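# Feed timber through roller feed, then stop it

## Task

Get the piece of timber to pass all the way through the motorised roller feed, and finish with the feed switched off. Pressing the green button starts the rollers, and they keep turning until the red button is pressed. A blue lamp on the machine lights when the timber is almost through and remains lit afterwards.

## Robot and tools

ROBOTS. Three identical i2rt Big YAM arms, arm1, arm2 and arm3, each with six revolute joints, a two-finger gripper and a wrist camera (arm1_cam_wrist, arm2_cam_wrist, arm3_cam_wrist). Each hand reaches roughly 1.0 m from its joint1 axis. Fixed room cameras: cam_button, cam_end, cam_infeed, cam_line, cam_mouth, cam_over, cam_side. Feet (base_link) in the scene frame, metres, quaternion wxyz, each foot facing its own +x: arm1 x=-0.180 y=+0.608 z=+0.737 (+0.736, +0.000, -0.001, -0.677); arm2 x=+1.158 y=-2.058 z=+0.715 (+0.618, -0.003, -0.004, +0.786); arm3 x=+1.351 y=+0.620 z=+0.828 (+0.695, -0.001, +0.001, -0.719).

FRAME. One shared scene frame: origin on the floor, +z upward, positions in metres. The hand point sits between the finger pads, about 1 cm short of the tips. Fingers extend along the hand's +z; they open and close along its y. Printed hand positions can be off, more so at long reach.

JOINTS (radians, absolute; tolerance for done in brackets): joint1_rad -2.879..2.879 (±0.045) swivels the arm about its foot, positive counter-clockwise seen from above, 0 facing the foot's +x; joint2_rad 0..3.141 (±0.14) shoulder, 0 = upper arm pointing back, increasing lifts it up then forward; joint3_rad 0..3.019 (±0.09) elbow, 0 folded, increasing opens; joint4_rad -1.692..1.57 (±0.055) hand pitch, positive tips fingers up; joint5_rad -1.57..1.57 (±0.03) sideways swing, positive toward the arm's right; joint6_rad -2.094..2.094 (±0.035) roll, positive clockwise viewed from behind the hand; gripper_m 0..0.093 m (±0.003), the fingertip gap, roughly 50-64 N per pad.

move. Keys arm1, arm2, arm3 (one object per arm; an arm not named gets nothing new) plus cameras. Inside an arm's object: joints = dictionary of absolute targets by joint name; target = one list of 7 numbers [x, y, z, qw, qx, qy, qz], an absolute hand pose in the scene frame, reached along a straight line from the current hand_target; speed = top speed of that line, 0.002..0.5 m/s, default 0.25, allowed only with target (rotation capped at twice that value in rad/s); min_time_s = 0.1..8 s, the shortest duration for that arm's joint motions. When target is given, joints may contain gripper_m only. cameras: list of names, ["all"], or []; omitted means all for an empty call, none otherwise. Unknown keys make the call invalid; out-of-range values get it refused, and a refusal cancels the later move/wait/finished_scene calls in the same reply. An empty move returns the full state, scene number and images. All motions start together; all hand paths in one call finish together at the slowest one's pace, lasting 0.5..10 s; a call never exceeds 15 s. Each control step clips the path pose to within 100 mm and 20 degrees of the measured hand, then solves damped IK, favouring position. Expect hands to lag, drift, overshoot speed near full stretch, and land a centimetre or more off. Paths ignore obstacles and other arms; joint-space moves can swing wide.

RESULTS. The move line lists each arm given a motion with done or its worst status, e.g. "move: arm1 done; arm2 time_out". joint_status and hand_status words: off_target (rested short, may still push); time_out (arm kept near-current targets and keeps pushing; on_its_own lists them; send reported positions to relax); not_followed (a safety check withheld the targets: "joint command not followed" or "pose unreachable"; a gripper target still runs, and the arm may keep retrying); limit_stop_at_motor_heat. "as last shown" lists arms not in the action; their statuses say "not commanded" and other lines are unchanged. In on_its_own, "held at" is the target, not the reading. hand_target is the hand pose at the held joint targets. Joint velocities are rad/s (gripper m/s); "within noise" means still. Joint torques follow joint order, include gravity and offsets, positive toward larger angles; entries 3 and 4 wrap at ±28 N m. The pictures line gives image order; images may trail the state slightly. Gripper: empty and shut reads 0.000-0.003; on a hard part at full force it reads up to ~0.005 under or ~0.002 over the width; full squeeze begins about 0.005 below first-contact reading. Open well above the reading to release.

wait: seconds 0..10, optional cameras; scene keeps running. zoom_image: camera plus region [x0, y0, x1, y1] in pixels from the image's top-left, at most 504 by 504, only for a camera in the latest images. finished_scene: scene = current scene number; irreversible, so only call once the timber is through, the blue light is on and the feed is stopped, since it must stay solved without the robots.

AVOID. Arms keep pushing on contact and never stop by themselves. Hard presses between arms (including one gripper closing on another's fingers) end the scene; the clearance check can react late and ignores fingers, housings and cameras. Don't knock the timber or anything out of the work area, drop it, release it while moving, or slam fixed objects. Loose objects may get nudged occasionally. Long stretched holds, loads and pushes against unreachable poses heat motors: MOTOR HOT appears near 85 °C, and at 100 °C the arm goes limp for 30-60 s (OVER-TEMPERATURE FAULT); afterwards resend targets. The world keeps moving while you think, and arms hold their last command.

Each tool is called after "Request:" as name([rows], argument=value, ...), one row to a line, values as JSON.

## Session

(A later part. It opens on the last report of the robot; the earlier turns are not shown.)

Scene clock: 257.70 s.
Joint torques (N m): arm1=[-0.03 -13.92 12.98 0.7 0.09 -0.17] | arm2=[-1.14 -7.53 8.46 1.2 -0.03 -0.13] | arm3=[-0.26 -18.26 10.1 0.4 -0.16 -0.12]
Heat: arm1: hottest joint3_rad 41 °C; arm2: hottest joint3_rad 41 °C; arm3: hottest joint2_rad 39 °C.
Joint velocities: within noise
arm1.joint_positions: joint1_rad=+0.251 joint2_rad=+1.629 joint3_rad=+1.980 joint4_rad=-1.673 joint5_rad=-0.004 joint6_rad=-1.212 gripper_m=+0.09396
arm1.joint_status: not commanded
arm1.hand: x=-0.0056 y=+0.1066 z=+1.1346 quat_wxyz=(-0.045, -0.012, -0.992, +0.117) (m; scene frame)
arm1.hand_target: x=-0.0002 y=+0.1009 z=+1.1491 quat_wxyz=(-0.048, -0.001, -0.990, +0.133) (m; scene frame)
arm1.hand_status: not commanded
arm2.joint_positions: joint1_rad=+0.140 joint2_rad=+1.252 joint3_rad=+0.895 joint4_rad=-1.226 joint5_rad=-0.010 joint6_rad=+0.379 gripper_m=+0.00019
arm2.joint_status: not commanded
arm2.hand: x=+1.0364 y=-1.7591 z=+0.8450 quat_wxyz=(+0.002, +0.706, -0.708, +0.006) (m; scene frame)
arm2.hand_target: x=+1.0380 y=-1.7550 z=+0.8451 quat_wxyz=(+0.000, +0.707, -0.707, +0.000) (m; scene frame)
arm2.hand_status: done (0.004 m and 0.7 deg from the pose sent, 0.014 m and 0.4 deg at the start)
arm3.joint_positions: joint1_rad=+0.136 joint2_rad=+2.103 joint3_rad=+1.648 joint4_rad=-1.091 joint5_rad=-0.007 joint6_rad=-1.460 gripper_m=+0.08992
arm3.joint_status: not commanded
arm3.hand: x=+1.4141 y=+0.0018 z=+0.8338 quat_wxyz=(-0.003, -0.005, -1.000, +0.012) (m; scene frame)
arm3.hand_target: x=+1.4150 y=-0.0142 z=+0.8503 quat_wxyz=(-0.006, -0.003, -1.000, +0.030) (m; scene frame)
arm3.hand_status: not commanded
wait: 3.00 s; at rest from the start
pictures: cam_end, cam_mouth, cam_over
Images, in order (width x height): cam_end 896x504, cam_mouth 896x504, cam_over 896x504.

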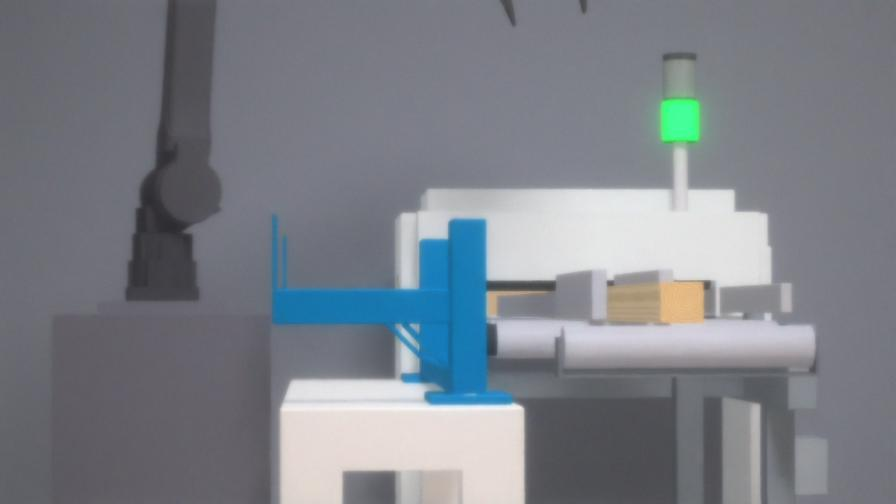

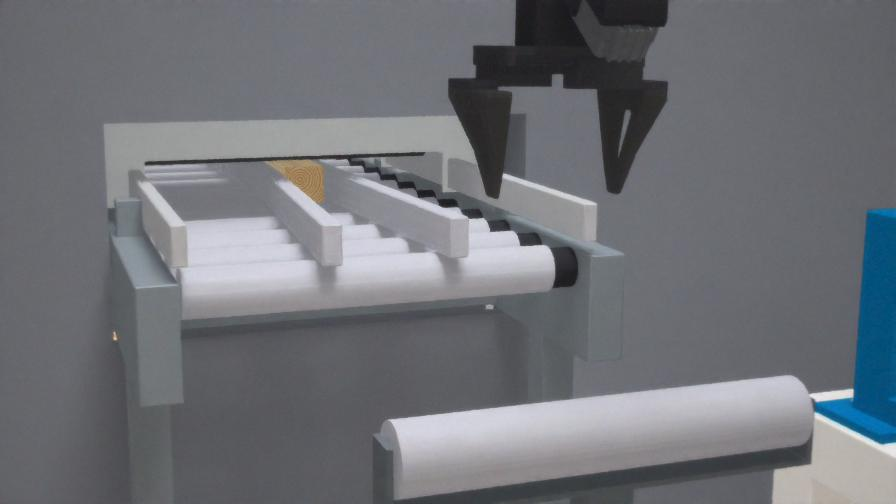

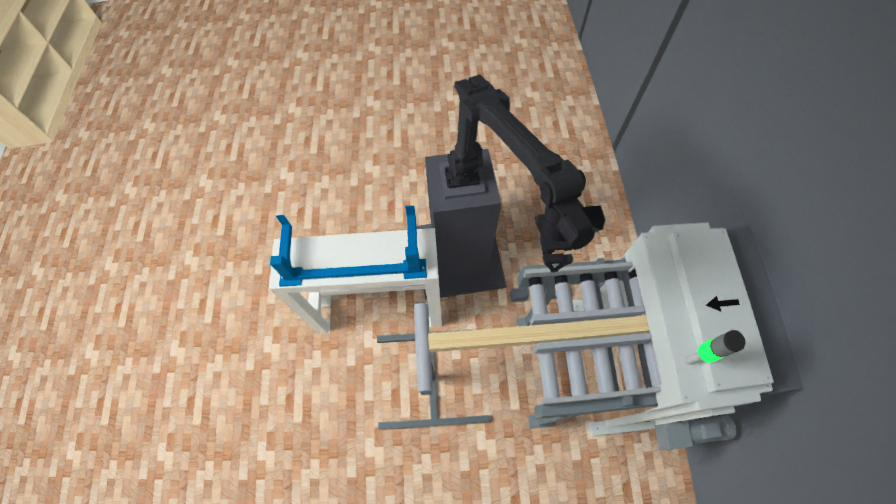

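Request:
wait(seconds=1.5, cameras=["cam_over", "cam_end"])

Scene clock: 260.67 s.
Joint torques (N m): arm1=[-0.09 -13.98 12.97 0.69 0.09 -0.17] | arm2=[-1.32 -7.53 8.4 1.13 -0.03 -0.12] | arm3=[0.56 -18.02 9.87 0.49 -0.17 -0.07]
Heat: arm1: hottest joint3_rad 41 °C; arm2: hottest joint3_rad 41 °C; arm3: hottest joint2_rad 39 °C.
Joint velocities: within noise
arm1.joint_positions: joint1_rad=+0.251 joint2_rad=+1.629 joint3_rad=+1.980 joint4_rad=-1.673 joint5_rad=-0.004 joint6_rad=-1.212 gripper_m=+0.09396
arm1.joint_status: not commanded
arm1.hand: x=-0.0056 y=+0.1066 z=+1.1346 quat_wxyz=(-0.045, -0.012, -0.992, +0.117) (m; scene frame)
arm1.hand_target: x=-0.0002 y=+0.1009 z=+1.1491 quat_wxyz=(-0.048, -0.001, -0.990, +0.133) (m; scene frame)
arm1.hand_status: not commanded
arm2.joint_positions: joint1_rad=+0.140 joint2_rad=+1.252 joint3_rad=+0.895 joint4_rad=-1.226 joint5_rad=-0.010 joint6_rad=+0.379 gripper_m=+0.00019
arm2.joint_status: not commanded
arm2.hand: x=+1.0364 y=-1.7591 z=+0.8450 quat_wxyz=(+0.002, +0.706, -0.708, +0.006) (m; scene frame)
arm2.hand_target: x=+1.0380 y=-1.7550 z=+0.8451 quat_wxyz=(+0.000, +0.707, -0.707, +0.000) (m; scene frame)
arm2.hand_status: done (0.004 m and 0.7 deg from the pose sent, 0.014 m and 0.4 deg at the start)
arm3.joint_positions: joint1_rad=+0.136 joint2_rad=+2.103 joint3_rad=+1.648 joint4_rad=-1.091 joint5_rad=-0.007 joint6_rad=-1.460 gripper_m=+0.08992
arm3.joint_status: not commanded
arm3.hand: x=+1.4141 y=+0.0018 z=+0.8338 quat_wxyz=(-0.003, -0.005, -1.000, +0.012) (m; scene frame)
arm3.hand_target: x=+1.4150 y=-0.0142 z=+0.8503 quat_wxyz=(-0.006, -0.003, -1.000, +0.030) (m; scene frame)
arm3.hand_status: not commanded
wait: 1.50 s; at rest from the start
pictures: cam_end, cam_over
Images, in order (width x height): cam_end 896x504, cam_over 896x504.

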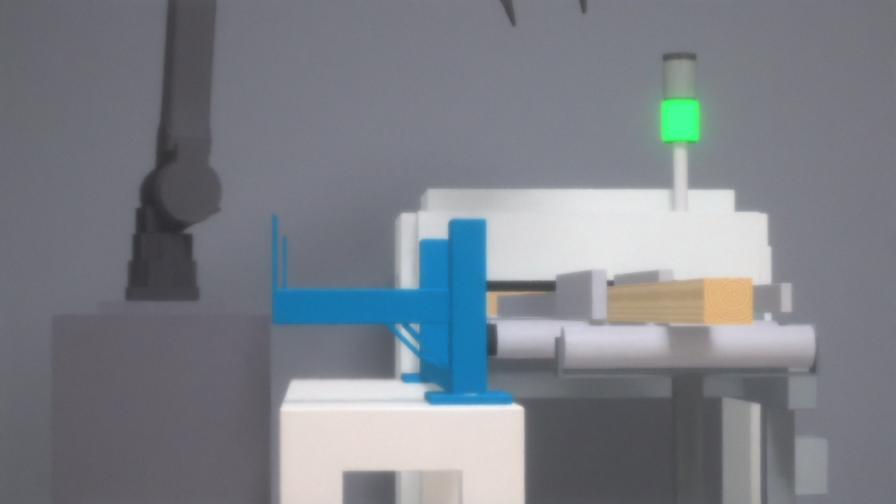

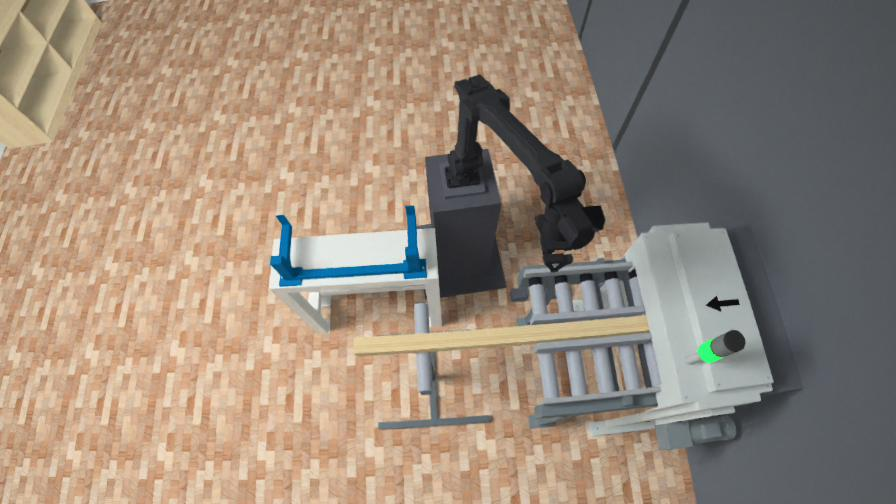

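Request:
wait(seconds=0.5, cameras=["cam_over", "cam_end"])

Scene clock: 262.07 s.
Joint torques (N m): arm1=[-0.09 -13.92 12.97 0.69 0.09 -0.17] | arm2=[-1.2 -7.53 8.42 1.18 -0.03 -0.11] | arm3=[-0.44 -18.96 10.06 0.29 -0.2 -0.05]
Heat: arm1: hottest joint3_rad 41 °C; arm2: hottest joint3_rad 41 °C; arm3: hottest joint2_rad 39 °C.
Joint velocities: within noise
arm1.joint_positions: joint1_rad=+0.251 joint2_rad=+1.629 joint3_rad=+1.980 joint4_rad=-1.673 joint5_rad=-0.004 joint6_rad=-1.212 gripper_m=+0.09396
arm1.joint_status: not commanded
arm1.hand: x=-0.0056 y=+0.1066 z=+1.1346 quat_wxyz=(-0.045, -0.012, -0.992, +0.117) (m; scene frame)
arm1.hand_target: x=-0.0002 y=+0.1009 z=+1.1491 quat_wxyz=(-0.048, -0.001, -0.990, +0.133) (m; scene frame)
arm1.hand_status: not commanded
arm2.joint_positions: joint1_rad=+0.140 joint2_rad=+1.252 joint3_rad=+0.895 joint4_rad=-1.226 joint5_rad=-0.010 joint6_rad=+0.379 gripper_m=+0.00019
arm2.joint_status: not commanded
arm2.hand: x=+1.0364 y=-1.7591 z=+0.8450 quat_wxyz=(+0.002, +0.706, -0.708, +0.006) (m; scene frame)
arm2.hand_target: x=+1.0380 y=-1.7550 z=+0.8451 quat_wxyz=(+0.000, +0.707, -0.707, +0.000) (m; scene frame)
arm2.hand_status: done (0.004 m and 0.7 deg from the pose sent, 0.014 m and 0.4 deg at the start)
arm3.joint_positions: joint1_rad=+0.136 joint2_rad=+2.103 joint3_rad=+1.648 joint4_rad=-1.091 joint5_rad=-0.007 joint6_rad=-1.460 gripper_m=+0.08992
arm3.joint_status: not commanded
arm3.hand: x=+1.4141 y=+0.0018 z=+0.8338 quat_wxyz=(-0.003, -0.005, -1.000, +0.012) (m; scene frame)
arm3.hand_target: x=+1.4150 y=-0.0142 z=+0.8503 quat_wxyz=(-0.006, -0.003, -1.000, +0.030) (m; scene frame)
arm3.hand_status: not commanded
wait: 0.50 s; at rest from the start
pictures: cam_end, cam_over
Images, in order (width x height): cam_end 896x504, cam_over 896x504.

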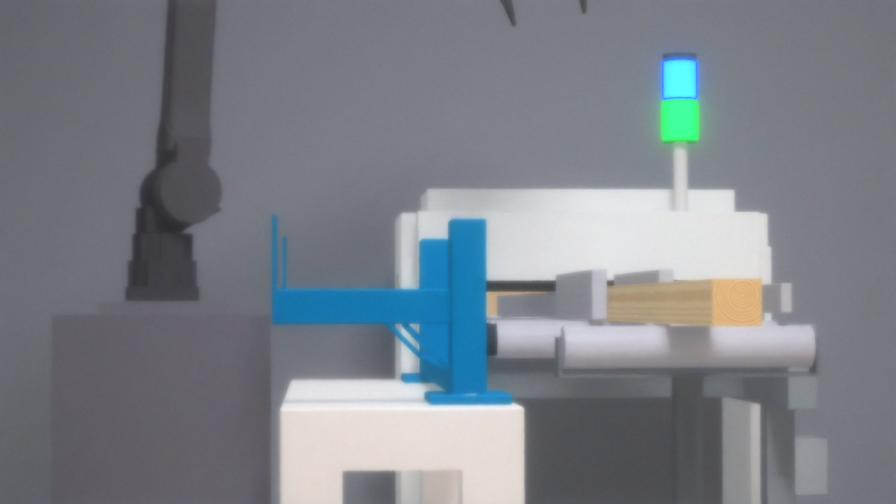

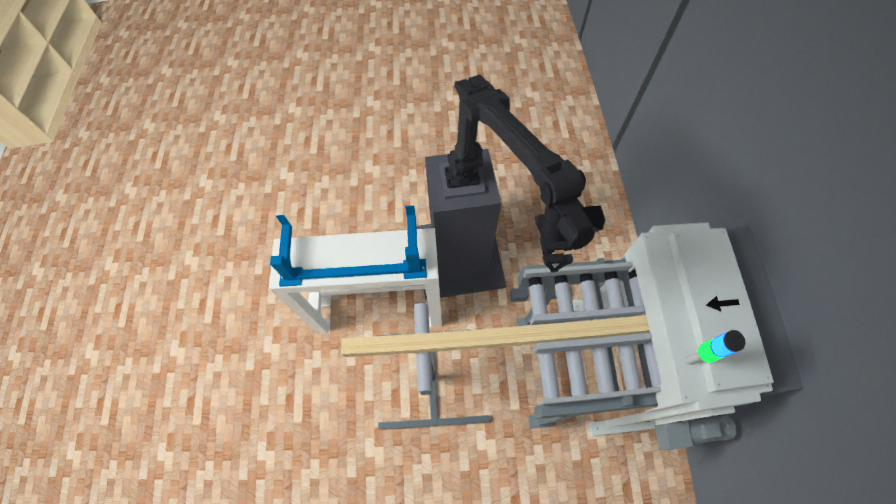

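Request:
move(arm2={"target": [1.038, -1.755, 0.80, 0, 0.707, -0.707, 0], "speed": 0.06}, cameras=["cam_over", "cam_end", "cam_button"])

Scene clock: 265.93 s.
Joint torques (N m): arm1=[-0.09 -13.92 12.96 0.69 0.09 -0.17] | arm2=[-1.08 -5.01 7.1 1.72 -0.06 -0.11] | arm3=[0.79 -18.49 9.94 0.38 -0.13 -0.1]
Heat: arm1: hottest joint3_rad 41 °C; arm2: hottest joint3_rad 40 °C; arm3: hottest joint2_rad 40 °C.
move: arm2 off_target
Joint velocities: within noise
arm1, arm3: as last shown
arm2.joint_positions: joint1_rad=+0.140 joint2_rad=+1.275 joint3_rad=+0.828 joint4_rad=-1.103 joint5_rad=-0.010 joint6_rad=+0.379 gripper_m=+0.00019
arm2.joint_status: not commanded
arm2.hand: x=+1.0355 y=-1.7558 z=+0.8142 quat_wxyz=(-0.004, +0.706, -0.708, -0.009) (m; scene frame)
arm2.hand_target: x=+1.0382 y=-1.7556 z=+0.8006 quat_wxyz=(+0.000, +0.707, -0.707, +0.000) (m; scene frame)
arm2.hand_status: off_target (0.014 m and 1.2 deg from the pose sent, 0.045 m and 0.7 deg at the start)
pictures: cam_button, cam_end, cam_over
Images, in order (width x height): cam_button 896x504, cam_end 896x504, cam_over 896x504.

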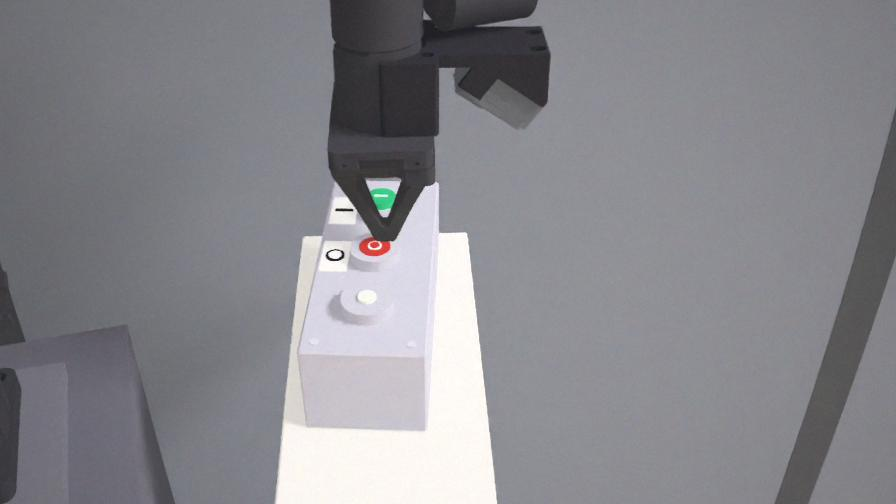

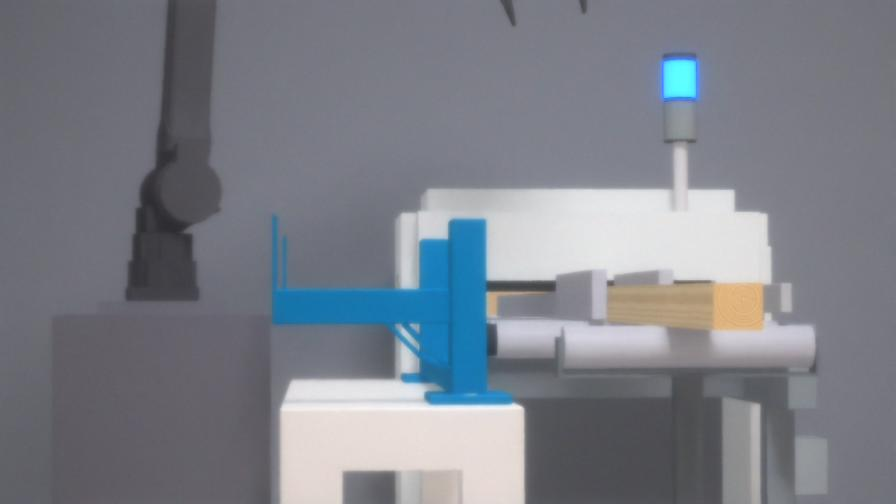

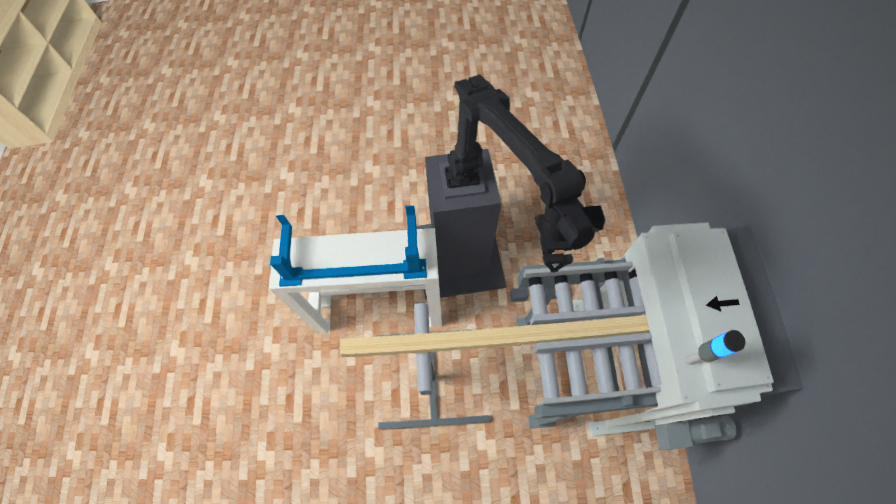

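Request:
move(arm1={"target": [-0.08, -0.03, 0.88, 0, 0, 1, 0], "speed": 0.2}, arm2={"target": [1.038, -1.755, 0.87, 0, 0.707, -0.707, 0], "speed": 0.15}, cameras=["cam_over", "cam_end", "arm1_cam_wrist", "cam_side"])

Scene clock: 275.73 s.
Joint torques (N m): arm1=[-0.85 -20.95 12.6 0.43 0.04 -0.2] | arm2=[-1.14 -8 11.81 0.13 -0.02 -0.12] | arm3=[-1.14 -17.55 9.8 0.42 -0.14 -0.05]
Heat: arm1: hottest joint3_rad 41 °C; arm2: hottest joint3_rad 40 °C; arm3: hottest joint2_rad 40 °C.
move: arm1 off_target; arm2 off_target
Joint velocities: within noise
arm1.joint_positions: joint1_rad=+0.074 joint2_rad=+2.073 joint3_rad=+1.926 joint4_rad=-1.470 joint5_rad=-0.001 joint6_rad=-1.399 gripper_m=+0.09396
arm1.joint_status: not commanded
arm1.hand: x=-0.0809 y=-0.0143 z=+0.8651 quat_wxyz=(+0.003, -0.007, -1.000, -0.022) (m; scene frame)
arm1.hand_target: x=-0.0801 y=-0.0291 z=+0.8801 quat_wxyz=(+0.000, +0.000, -1.000, +0.000) (m; scene frame)
arm1.hand_status: off_target (0.022 m and 2.6 deg from the pose sent, 0.298 m and 14.5 deg at the start)
arm2.joint_positions: joint1_rad=+0.140 joint2_rad=+1.236 joint3_rad=+0.900 joint4_rad=-1.276 joint5_rad=-0.010 joint6_rad=+0.379 gripper_m=+0.00019
arm2.joint_status: not commanded
arm2.hand: x=+1.0402 y=-1.7688 z=+0.8517 quat_wxyz=(+0.008, +0.706, -0.708, +0.019) (m; scene frame)
arm2.hand_target: x=+1.0382 y=-1.7556 z=+0.8699 quat_wxyz=(+0.000, +0.707, -0.707, +0.000) (m; scene frame)
arm2.hand_status: off_target (0.023 m and 2.4 deg from the pose sent, 0.056 m and 1.2 deg at the start)
arm3: as last shown
pictures: arm1_cam_wrist, cam_end, cam_over, cam_side
Images, in order (width x height): arm1_cam_wrist 672x504, cam_end 896x504, cam_over 896x504, cam_side 896x504.

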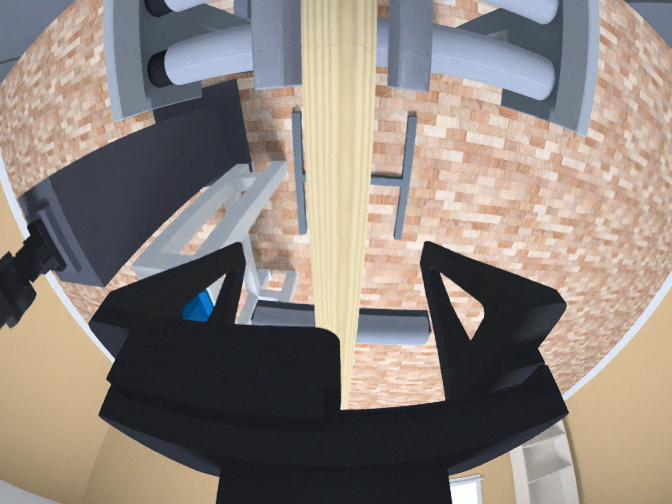

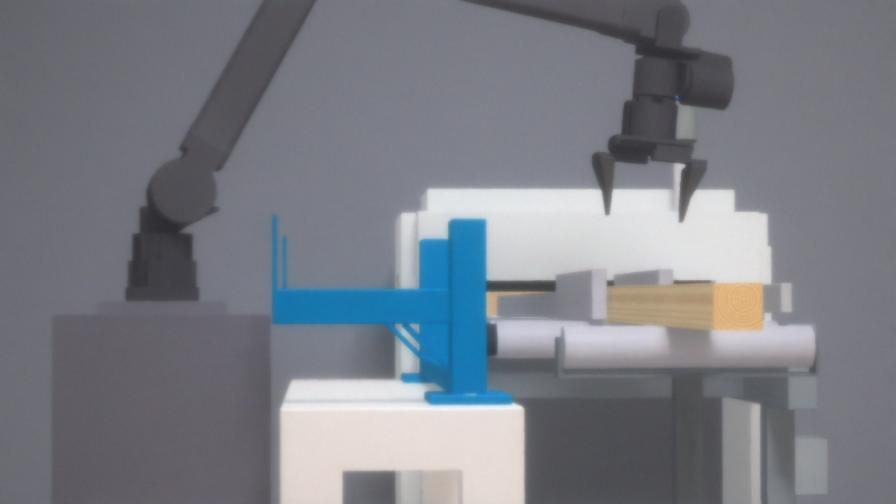

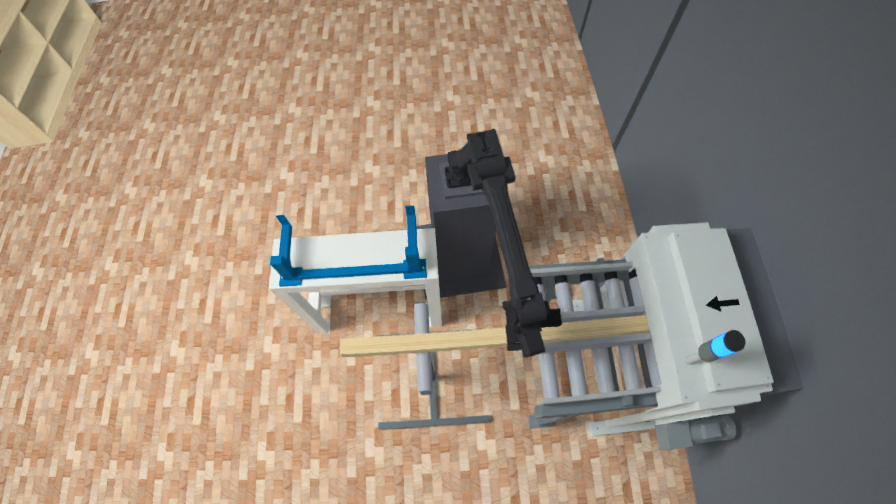

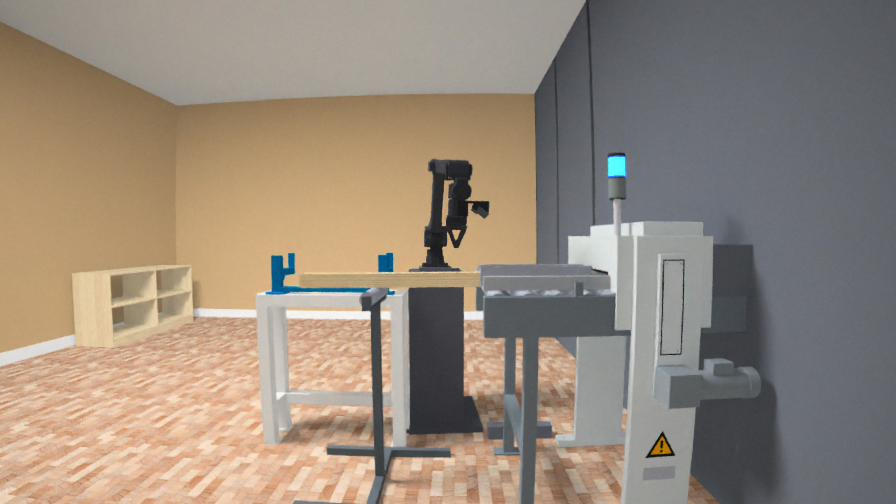

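Request:
move(arm1={"target": [-0.08, -0.03, 0.73, 0, 0, 1, -0.015], "speed": 0.15}, cameras=["cam_end", "arm1_cam_wrist", "cam_over"])

Scene clock: 282.00 s.
Joint torques (N m): arm1=[-0.79 -20.54 8.13 0.84 0.08 -0.18] | arm2=[-1.26 -8 11.81 0.14 -0.02 -0.13] | arm3=[-0.67 -18.08 9.96 0.58 -0.11 -0.05]
Heat: arm1: hottest joint3_rad 40 °C; arm2: hottest joint3_rad 41 °C; arm3: hottest joint2_rad 40 °C.
move: arm1 done
Joint velocities: within noise
arm1.joint_positions: joint1_rad=+0.074 joint2_rad=+2.163 joint3_rad=+1.729 joint4_rad=-1.109 joint5_rad=+0.002 joint6_rad=-1.399 gripper_m=+0.09396
arm1.joint_status: not commanded
arm1.hand: x=-0.0793 y=-0.0277 z=+0.7374 quat_wxyz=(-0.002, -0.007, -1.000, +0.015) (m; scene frame)
arm1.hand_target: x=-0.0800 y=-0.0299 z=+0.7300 quat_wxyz=(+0.000, +0.000, -1.000, +0.015) (m; scene frame)
arm1.hand_status: done (0.008 m and 0.8 deg from the pose sent, 0.136 m and 4.3 deg at the start)
arm2, arm3: as last shown
pictures: arm1_cam_wrist, cam_end, cam_over
Images, in order (width x height): arm1_cam_wrist 672x504, cam_end 896x504, cam_over 896x504.

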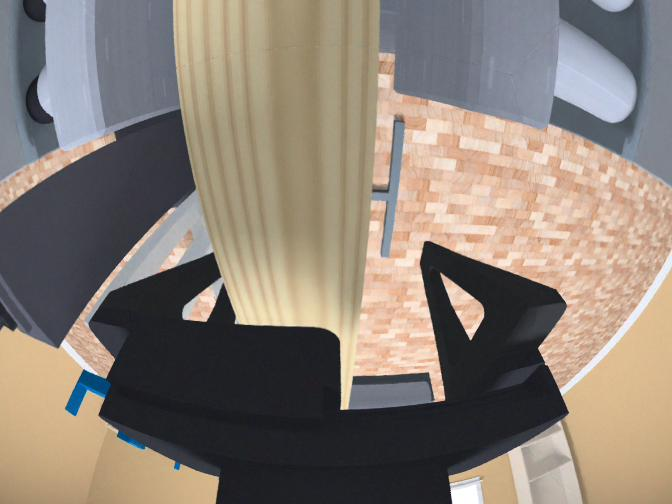

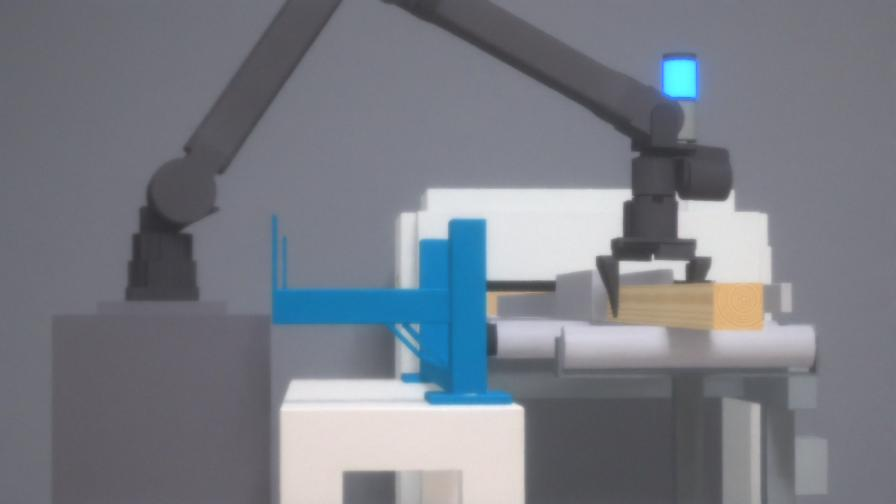

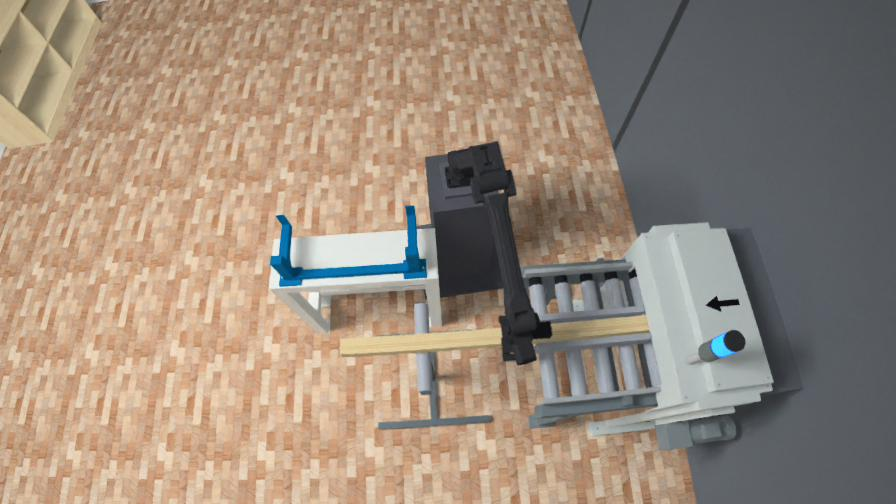

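Request:
move(arm1={"target": [-0.08, -0.014, 0.718, 0, 0, 1, -0.015], "speed": 0.1}, cameras=["arm1_cam_wrist"])

Scene clock: 287.13 s.
Joint torques (N m): arm1=[-0.38 -22.12 7.28 0.81 0.08 -0.15] | arm2=[-1.44 -7.88 11.84 0.12 -0.03 -0.11] | arm3=[-0.97 -18.32 9.81 0.36 -0.17 -0.07]
Heat: arm1: hottest joint3_rad 40 °C; arm2: hottest joint3_rad 41 °C; arm3: hottest joint2_rad 40 °C.
move: arm1 done
Joint velocities: within noise
arm1.joint_positions: joint1_rad=+0.074 joint2_rad=+2.163 joint3_rad=+1.658 joint4_rad=-1.056 joint5_rad=+0.003 joint6_rad=-1.399 gripper_m=+0.09396
arm1.joint_status: not commanded
arm1.hand: x=-0.0819 y=-0.0114 z=+0.7132 quat_wxyz=(+0.000, -0.007, -1.000, +0.007) (m; scene frame)
arm1.hand_target: x=-0.0800 y=-0.0140 z=+0.7180 quat_wxyz=(+0.000, +0.000, -1.000, +0.015) (m; scene frame)
arm1.hand_status: done (0.006 m and 1.2 deg from the pose sent, 0.024 m and 0.8 deg at the start)
arm2, arm3: as last shown
pictures: arm1_cam_wrist
Images, in order (width x height): arm1_cam_wrist 672x504.

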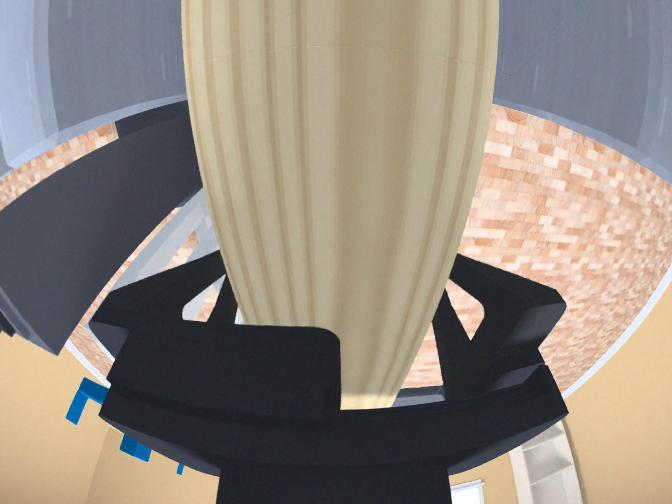

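Centered. Close gently and pull.

Request:
move(arm1={"joints": {"gripper_m": 0.035}})

Request:
move(arm1={"target": [-0.25, -0.014, 0.73, 0, 0, 1, -0.015], "speed": 0.1}, cameras=["arm1_cam_wrist", "cam_over", "cam_end", "cam_side"])

Scene clock: 289.20 s.
Joint torques (N m): arm1=[-0.38 -22.18 7.39 0.58 0.03 -0.15] | arm2=[-1.2 -7.94 11.82 0.08 -0.02 -0.12] | arm3=[-0.26 -18.26 9.88 0.43 -0.1 -0.09]
Heat: arm1: hottest joint3_rad 39 °C; arm2: hottest joint3_rad 41 °C; arm3: hottest joint2_rad 40 °C.
move: arm1 off_target
Joint velocities: within noise
arm1.joint_positions: joint1_rad=+0.074 joint2_rad=+2.163 joint3_rad=+1.658 joint4_rad=-1.048 joint5_rad=+0.004 joint6_rad=-1.399 gripper_m=+0.04907
arm1.joint_status: gripper_m off_target (ended at +0.04909, target +0.03500)
arm1.hand: x=-0.0819 y=-0.0129 z=+0.7130 quat_wxyz=(+0.000, -0.007, -1.000, +0.010) (m; scene frame)
arm1.hand_target: x=-0.0800 y=-0.0139 z=+0.7179 quat_wxyz=(+0.000, +0.000, -1.000, +0.015) (m; scene frame)
arm1.hand_status: not commanded
arm2, arm3: as last shown
pictures: none

Scene clock: 291.63 s.
Joint torques (N m): arm1=[-1.2 -22.89 8.87 -0.35 -0.2 -0.12] | arm2=[-1.14 -7.88 11.81 0.13 -0.02 -0.12] | arm3=[0.03 -18.61 9.95 0.47 -0.14 -0.03]
Heat: arm1: hottest joint3_rad 39 °C; arm2: hottest joint3_rad 42 °C; arm3: hottest joint2_rad 40 °C.
move: arm1 off_target
Joint velocities: within noise
arm1.joint_positions: joint1_rad=-0.190 joint2_rad=+2.148 joint3_rad=+1.629 joint4_rad=-1.037 joint5_rad=+0.004 joint6_rad=-1.676 gripper_m=+0.04907
arm1.joint_status: not commanded
arm1.hand: x=-0.2463 y=-0.0099 z=+0.7120 quat_wxyz=(+0.002, +0.000, -1.000, +0.009) (m; scene frame)
arm1.hand_target: x=-0.2499 y=-0.0139 z=+0.7298 quat_wxyz=(+0.000, +0.000, -1.000, +0.015) (m; scene frame)
arm1.hand_status: off_target (0.019 m and 0.8 deg from the pose sent, 0.169 m and 0.9 deg at the start)
arm2, arm3: as last shown
pictures: arm1_cam_wrist, cam_end, cam_over, cam_side
Images, in order (width x height): arm1_cam_wrist 672x504, cam_end 896x504, cam_over 896x504, cam_side 896x504.

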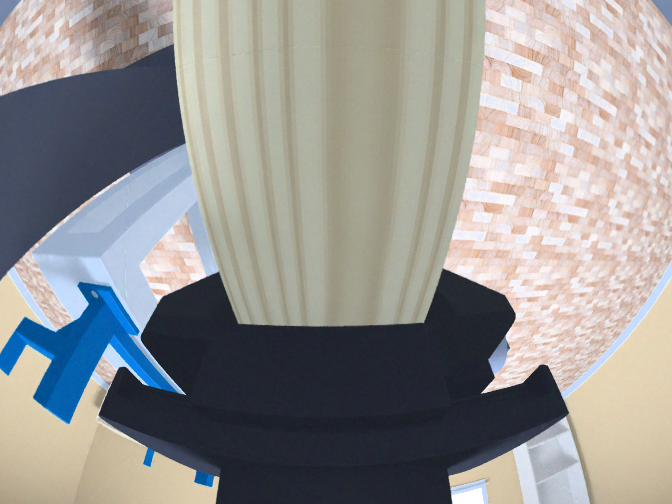

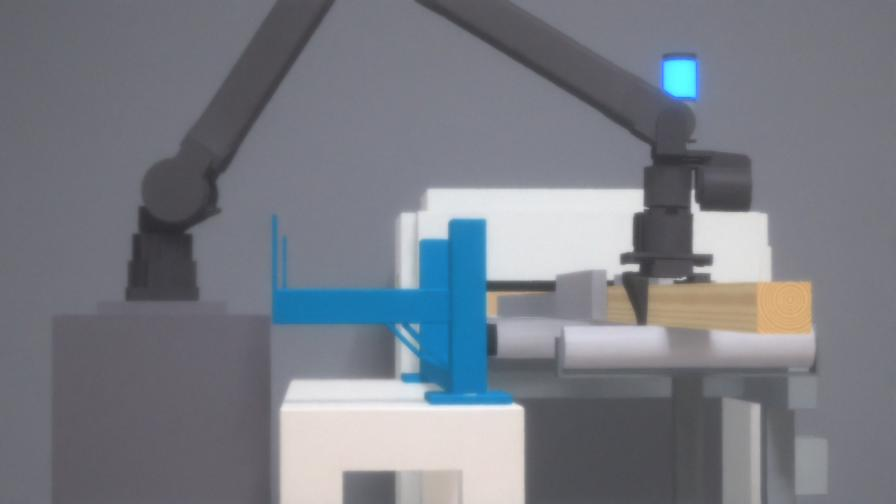

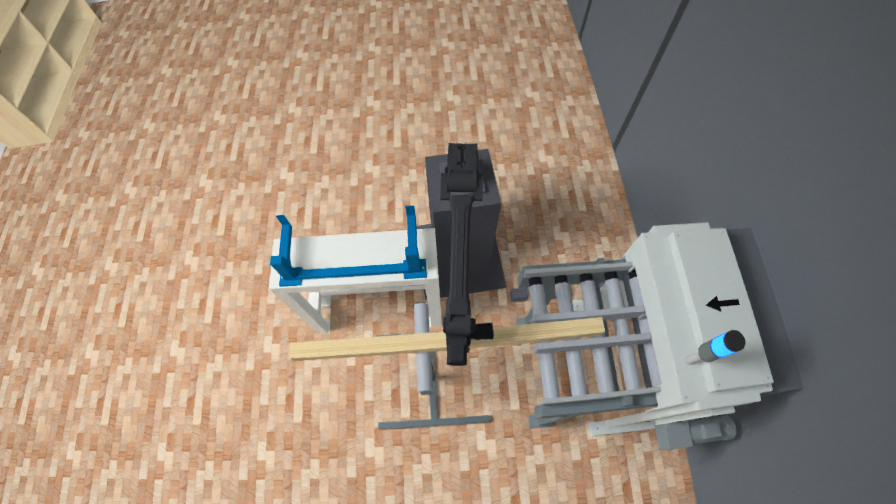

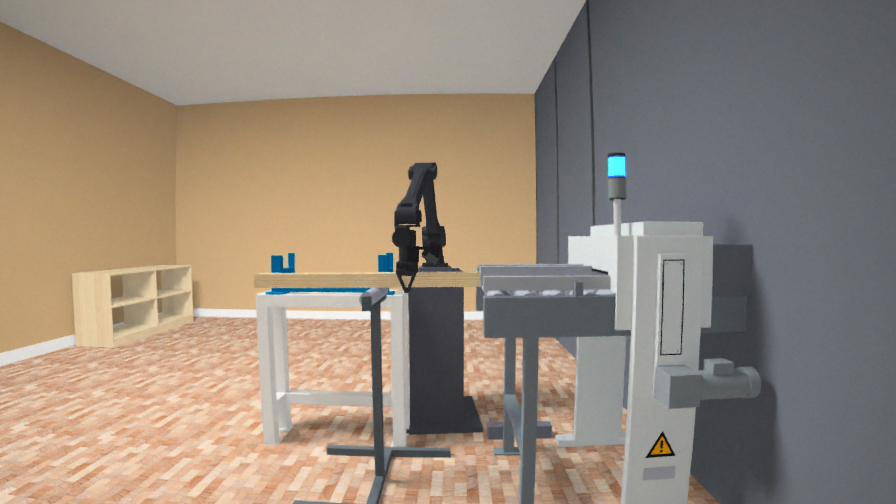

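Request:
move(arm1={"target": [-0.25, -0.014, 0.712, 0, 0, 1, -0.015], "speed": 0.05})

Request:
move(arm1={"joints": {"gripper_m": 0.09}}, cameras=["arm1_cam_wrist", "cam_over"])

Scene clock: 297.03 s.
Joint torques (N m): arm1=[-1.26 -20.89 7.88 0.59 -0.21 -0.12] | arm2=[-1.32 -8.12 11.84 0.08 -0.02 -0.13] | arm3=[-0.5 -17.9 9.91 0.16 -0.15 -0.11]
Heat: arm1: hottest joint3_rad 38 °C; arm2: hottest joint3_rad 42 °C; arm3: hottest joint2_rad 41 °C.
move: arm1 done
Joint velocities: within noise
arm1.joint_positions: joint1_rad=-0.190 joint2_rad=+2.148 joint3_rad=+1.629 joint4_rad=-1.029 joint5_rad=+0.004 joint6_rad=-1.676 gripper_m=+0.04907
arm1.joint_status: not commanded
arm1.hand: x=-0.2465 y=-0.0119 z=+0.7120 quat_wxyz=(+0.002, +0.000, -1.000, +0.013) (m; scene frame)
arm1.hand_target: x=-0.2499 y=-0.0140 z=+0.7120 quat_wxyz=(+0.000, +0.000, -1.000, +0.015) (m; scene frame)
arm1.hand_status: done (0.004 m and 0.4 deg from the pose sent, 0.005 m and 0.8 deg at the start)
arm2, arm3: as last shown
pictures: none

Scene clock: 297.73 s.
Joint torques (N m): arm1=[-1.2 -20.89 7.88 0.58 -0.14 -0.12] | arm2=[-1.32 -7.94 11.85 0.13 -0.02 -0.11] | arm3=[0.32 -17.32 10.03 0.55 -0.15 -0.11]
Heat: arm1: hottest joint3_rad 38 °C; arm2: hottest joint3_rad 42 °C; arm3: hottest joint2_rad 41 °C.
move: arm1 done
Joint velocities: within noise
arm1.joint_positions: joint1_rad=-0.190 joint2_rad=+2.148 joint3_rad=+1.629 joint4_rad=-1.029 joint5_rad=+0.002 joint6_rad=-1.676 gripper_m=+0.08987
arm1.joint_status: all done
arm1.hand: x=-0.2462 y=-0.0119 z=+0.7120 quat_wxyz=(+0.001, +0.000, -1.000, +0.013) (m; scene frame)
arm1.hand_target: x=-0.2499 y=-0.0140 z=+0.7120 quat_wxyz=(+0.000, +0.000, -1.000, +0.015) (m; scene frame)
arm1.hand_status: not commanded
arm2: as last shown
arm3.joint_positions: joint1_rad=+0.136 joint2_rad=+2.103 joint3_rad=+1.648 joint4_rad=-1.091 joint5_rad=-0.007 joint6_rad=-1.460 gripper_m=+0.08992
arm3.joint_status: not commanded
arm3.hand: x=+1.4141 y=+0.0018 z=+0.8338 quat_wxyz=(-0.003, -0.005, -1.000, +0.012) (m; scene frame)
arm3.hand_target: x=+1.4150 y=-0.0142 z=+0.8503 quat_wxyz=(-0.006, -0.003, -1.000, +0.030) (m; scene frame)
arm3.hand_status: not commanded
pictures: arm1_cam_wrist, cam_over
Images, in order (width x height): arm1_cam_wrist 672x504, cam_over 896x504.

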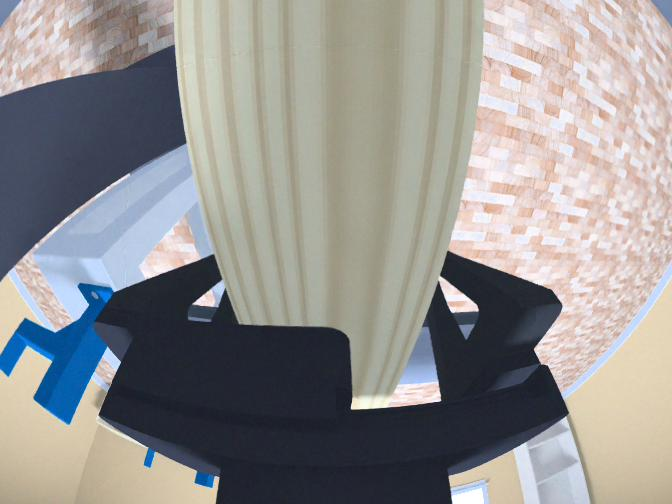

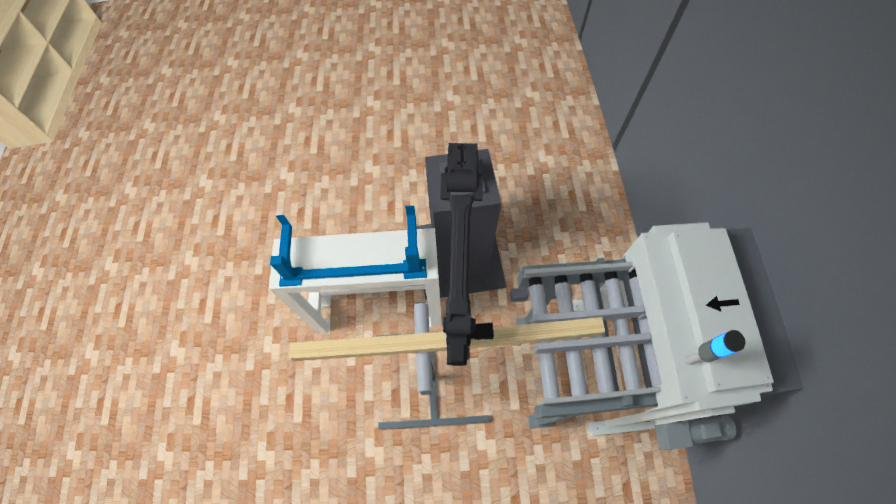

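Request:
move(arm1={"target": [-0.25, -0.014, 0.88, 0, 0, 1, -0.015], "speed": 0.12}, cameras=["arm1_cam_wrist", "cam_over", "cam_end"])

Scene clock: 301.37 s.
Joint torques (N m): arm1=[-1.2 -21.83 12.4 0.14 -0.12 -0.12] | arm2=[-1.2 -8.06 11.85 0.06 -0.02 -0.12] | arm3=[-0.26 -18.02 9.96 0.43 -0.15 -0.04]
Heat: arm1: hottest joint3_rad 38 °C; arm2: hottest joint3_rad 42 °C; arm3: hottest joint2_rad 41 °C.
move: arm1 off_target
Joint velocities: within noise
arm1.joint_positions: joint1_rad=-0.190 joint2_rad=+2.013 joint3_rad=+1.795 joint4_rad=-1.382 joint5_rad=+0.001 joint6_rad=-1.676 gripper_m=+0.08995
arm1.joint_status: not commanded
arm1.hand: x=-0.2451 y=+0.0005 z=+0.8520 quat_wxyz=(-0.002, +0.000, -1.000, -0.014) (m; scene frame)
arm1.hand_target: x=-0.2497 y=-0.0128 z=+0.8803 quat_wxyz=(+0.000, +0.000, -1.000, +0.015) (m; scene frame)
arm1.hand_status: off_target (0.032 m and 3.3 deg from the pose sent, 0.168 m and 0.3 deg at the start)
arm2, arm3: as last shown
pictures: arm1_cam_wrist, cam_end, cam_over
Images, in order (width x height): arm1_cam_wrist 672x504, cam_end 896x504, cam_over 896x504.

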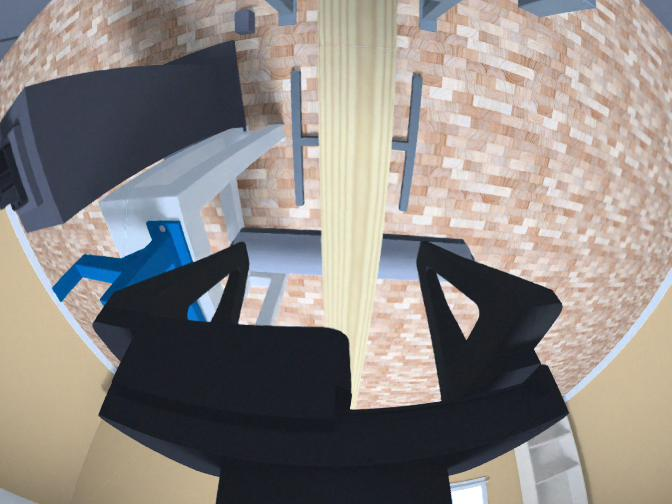

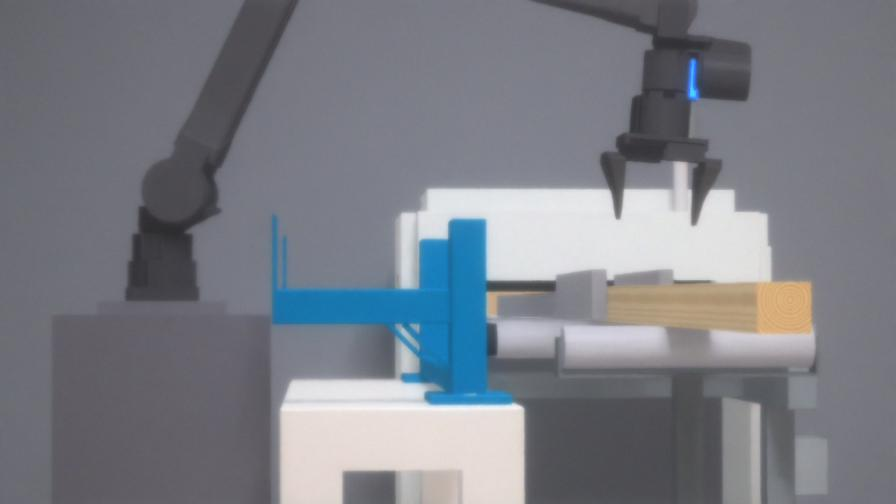

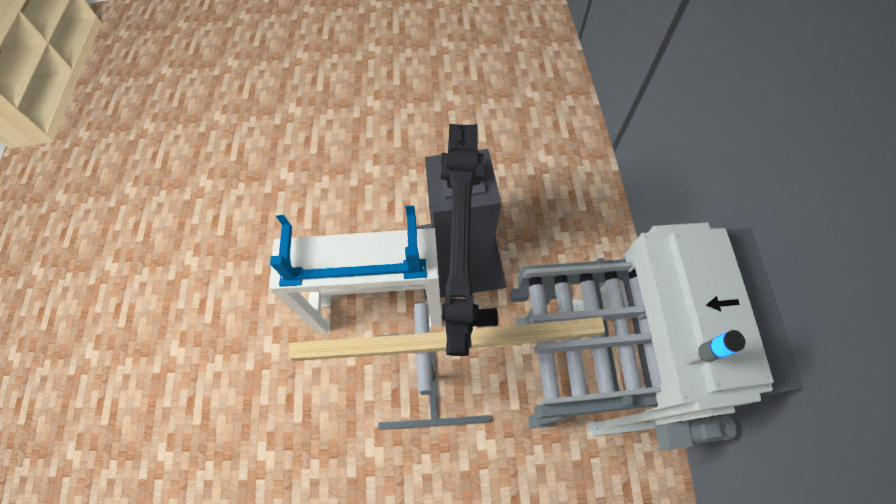

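Request:
finished_scene(scene=1)

The scene is finished: the task was done.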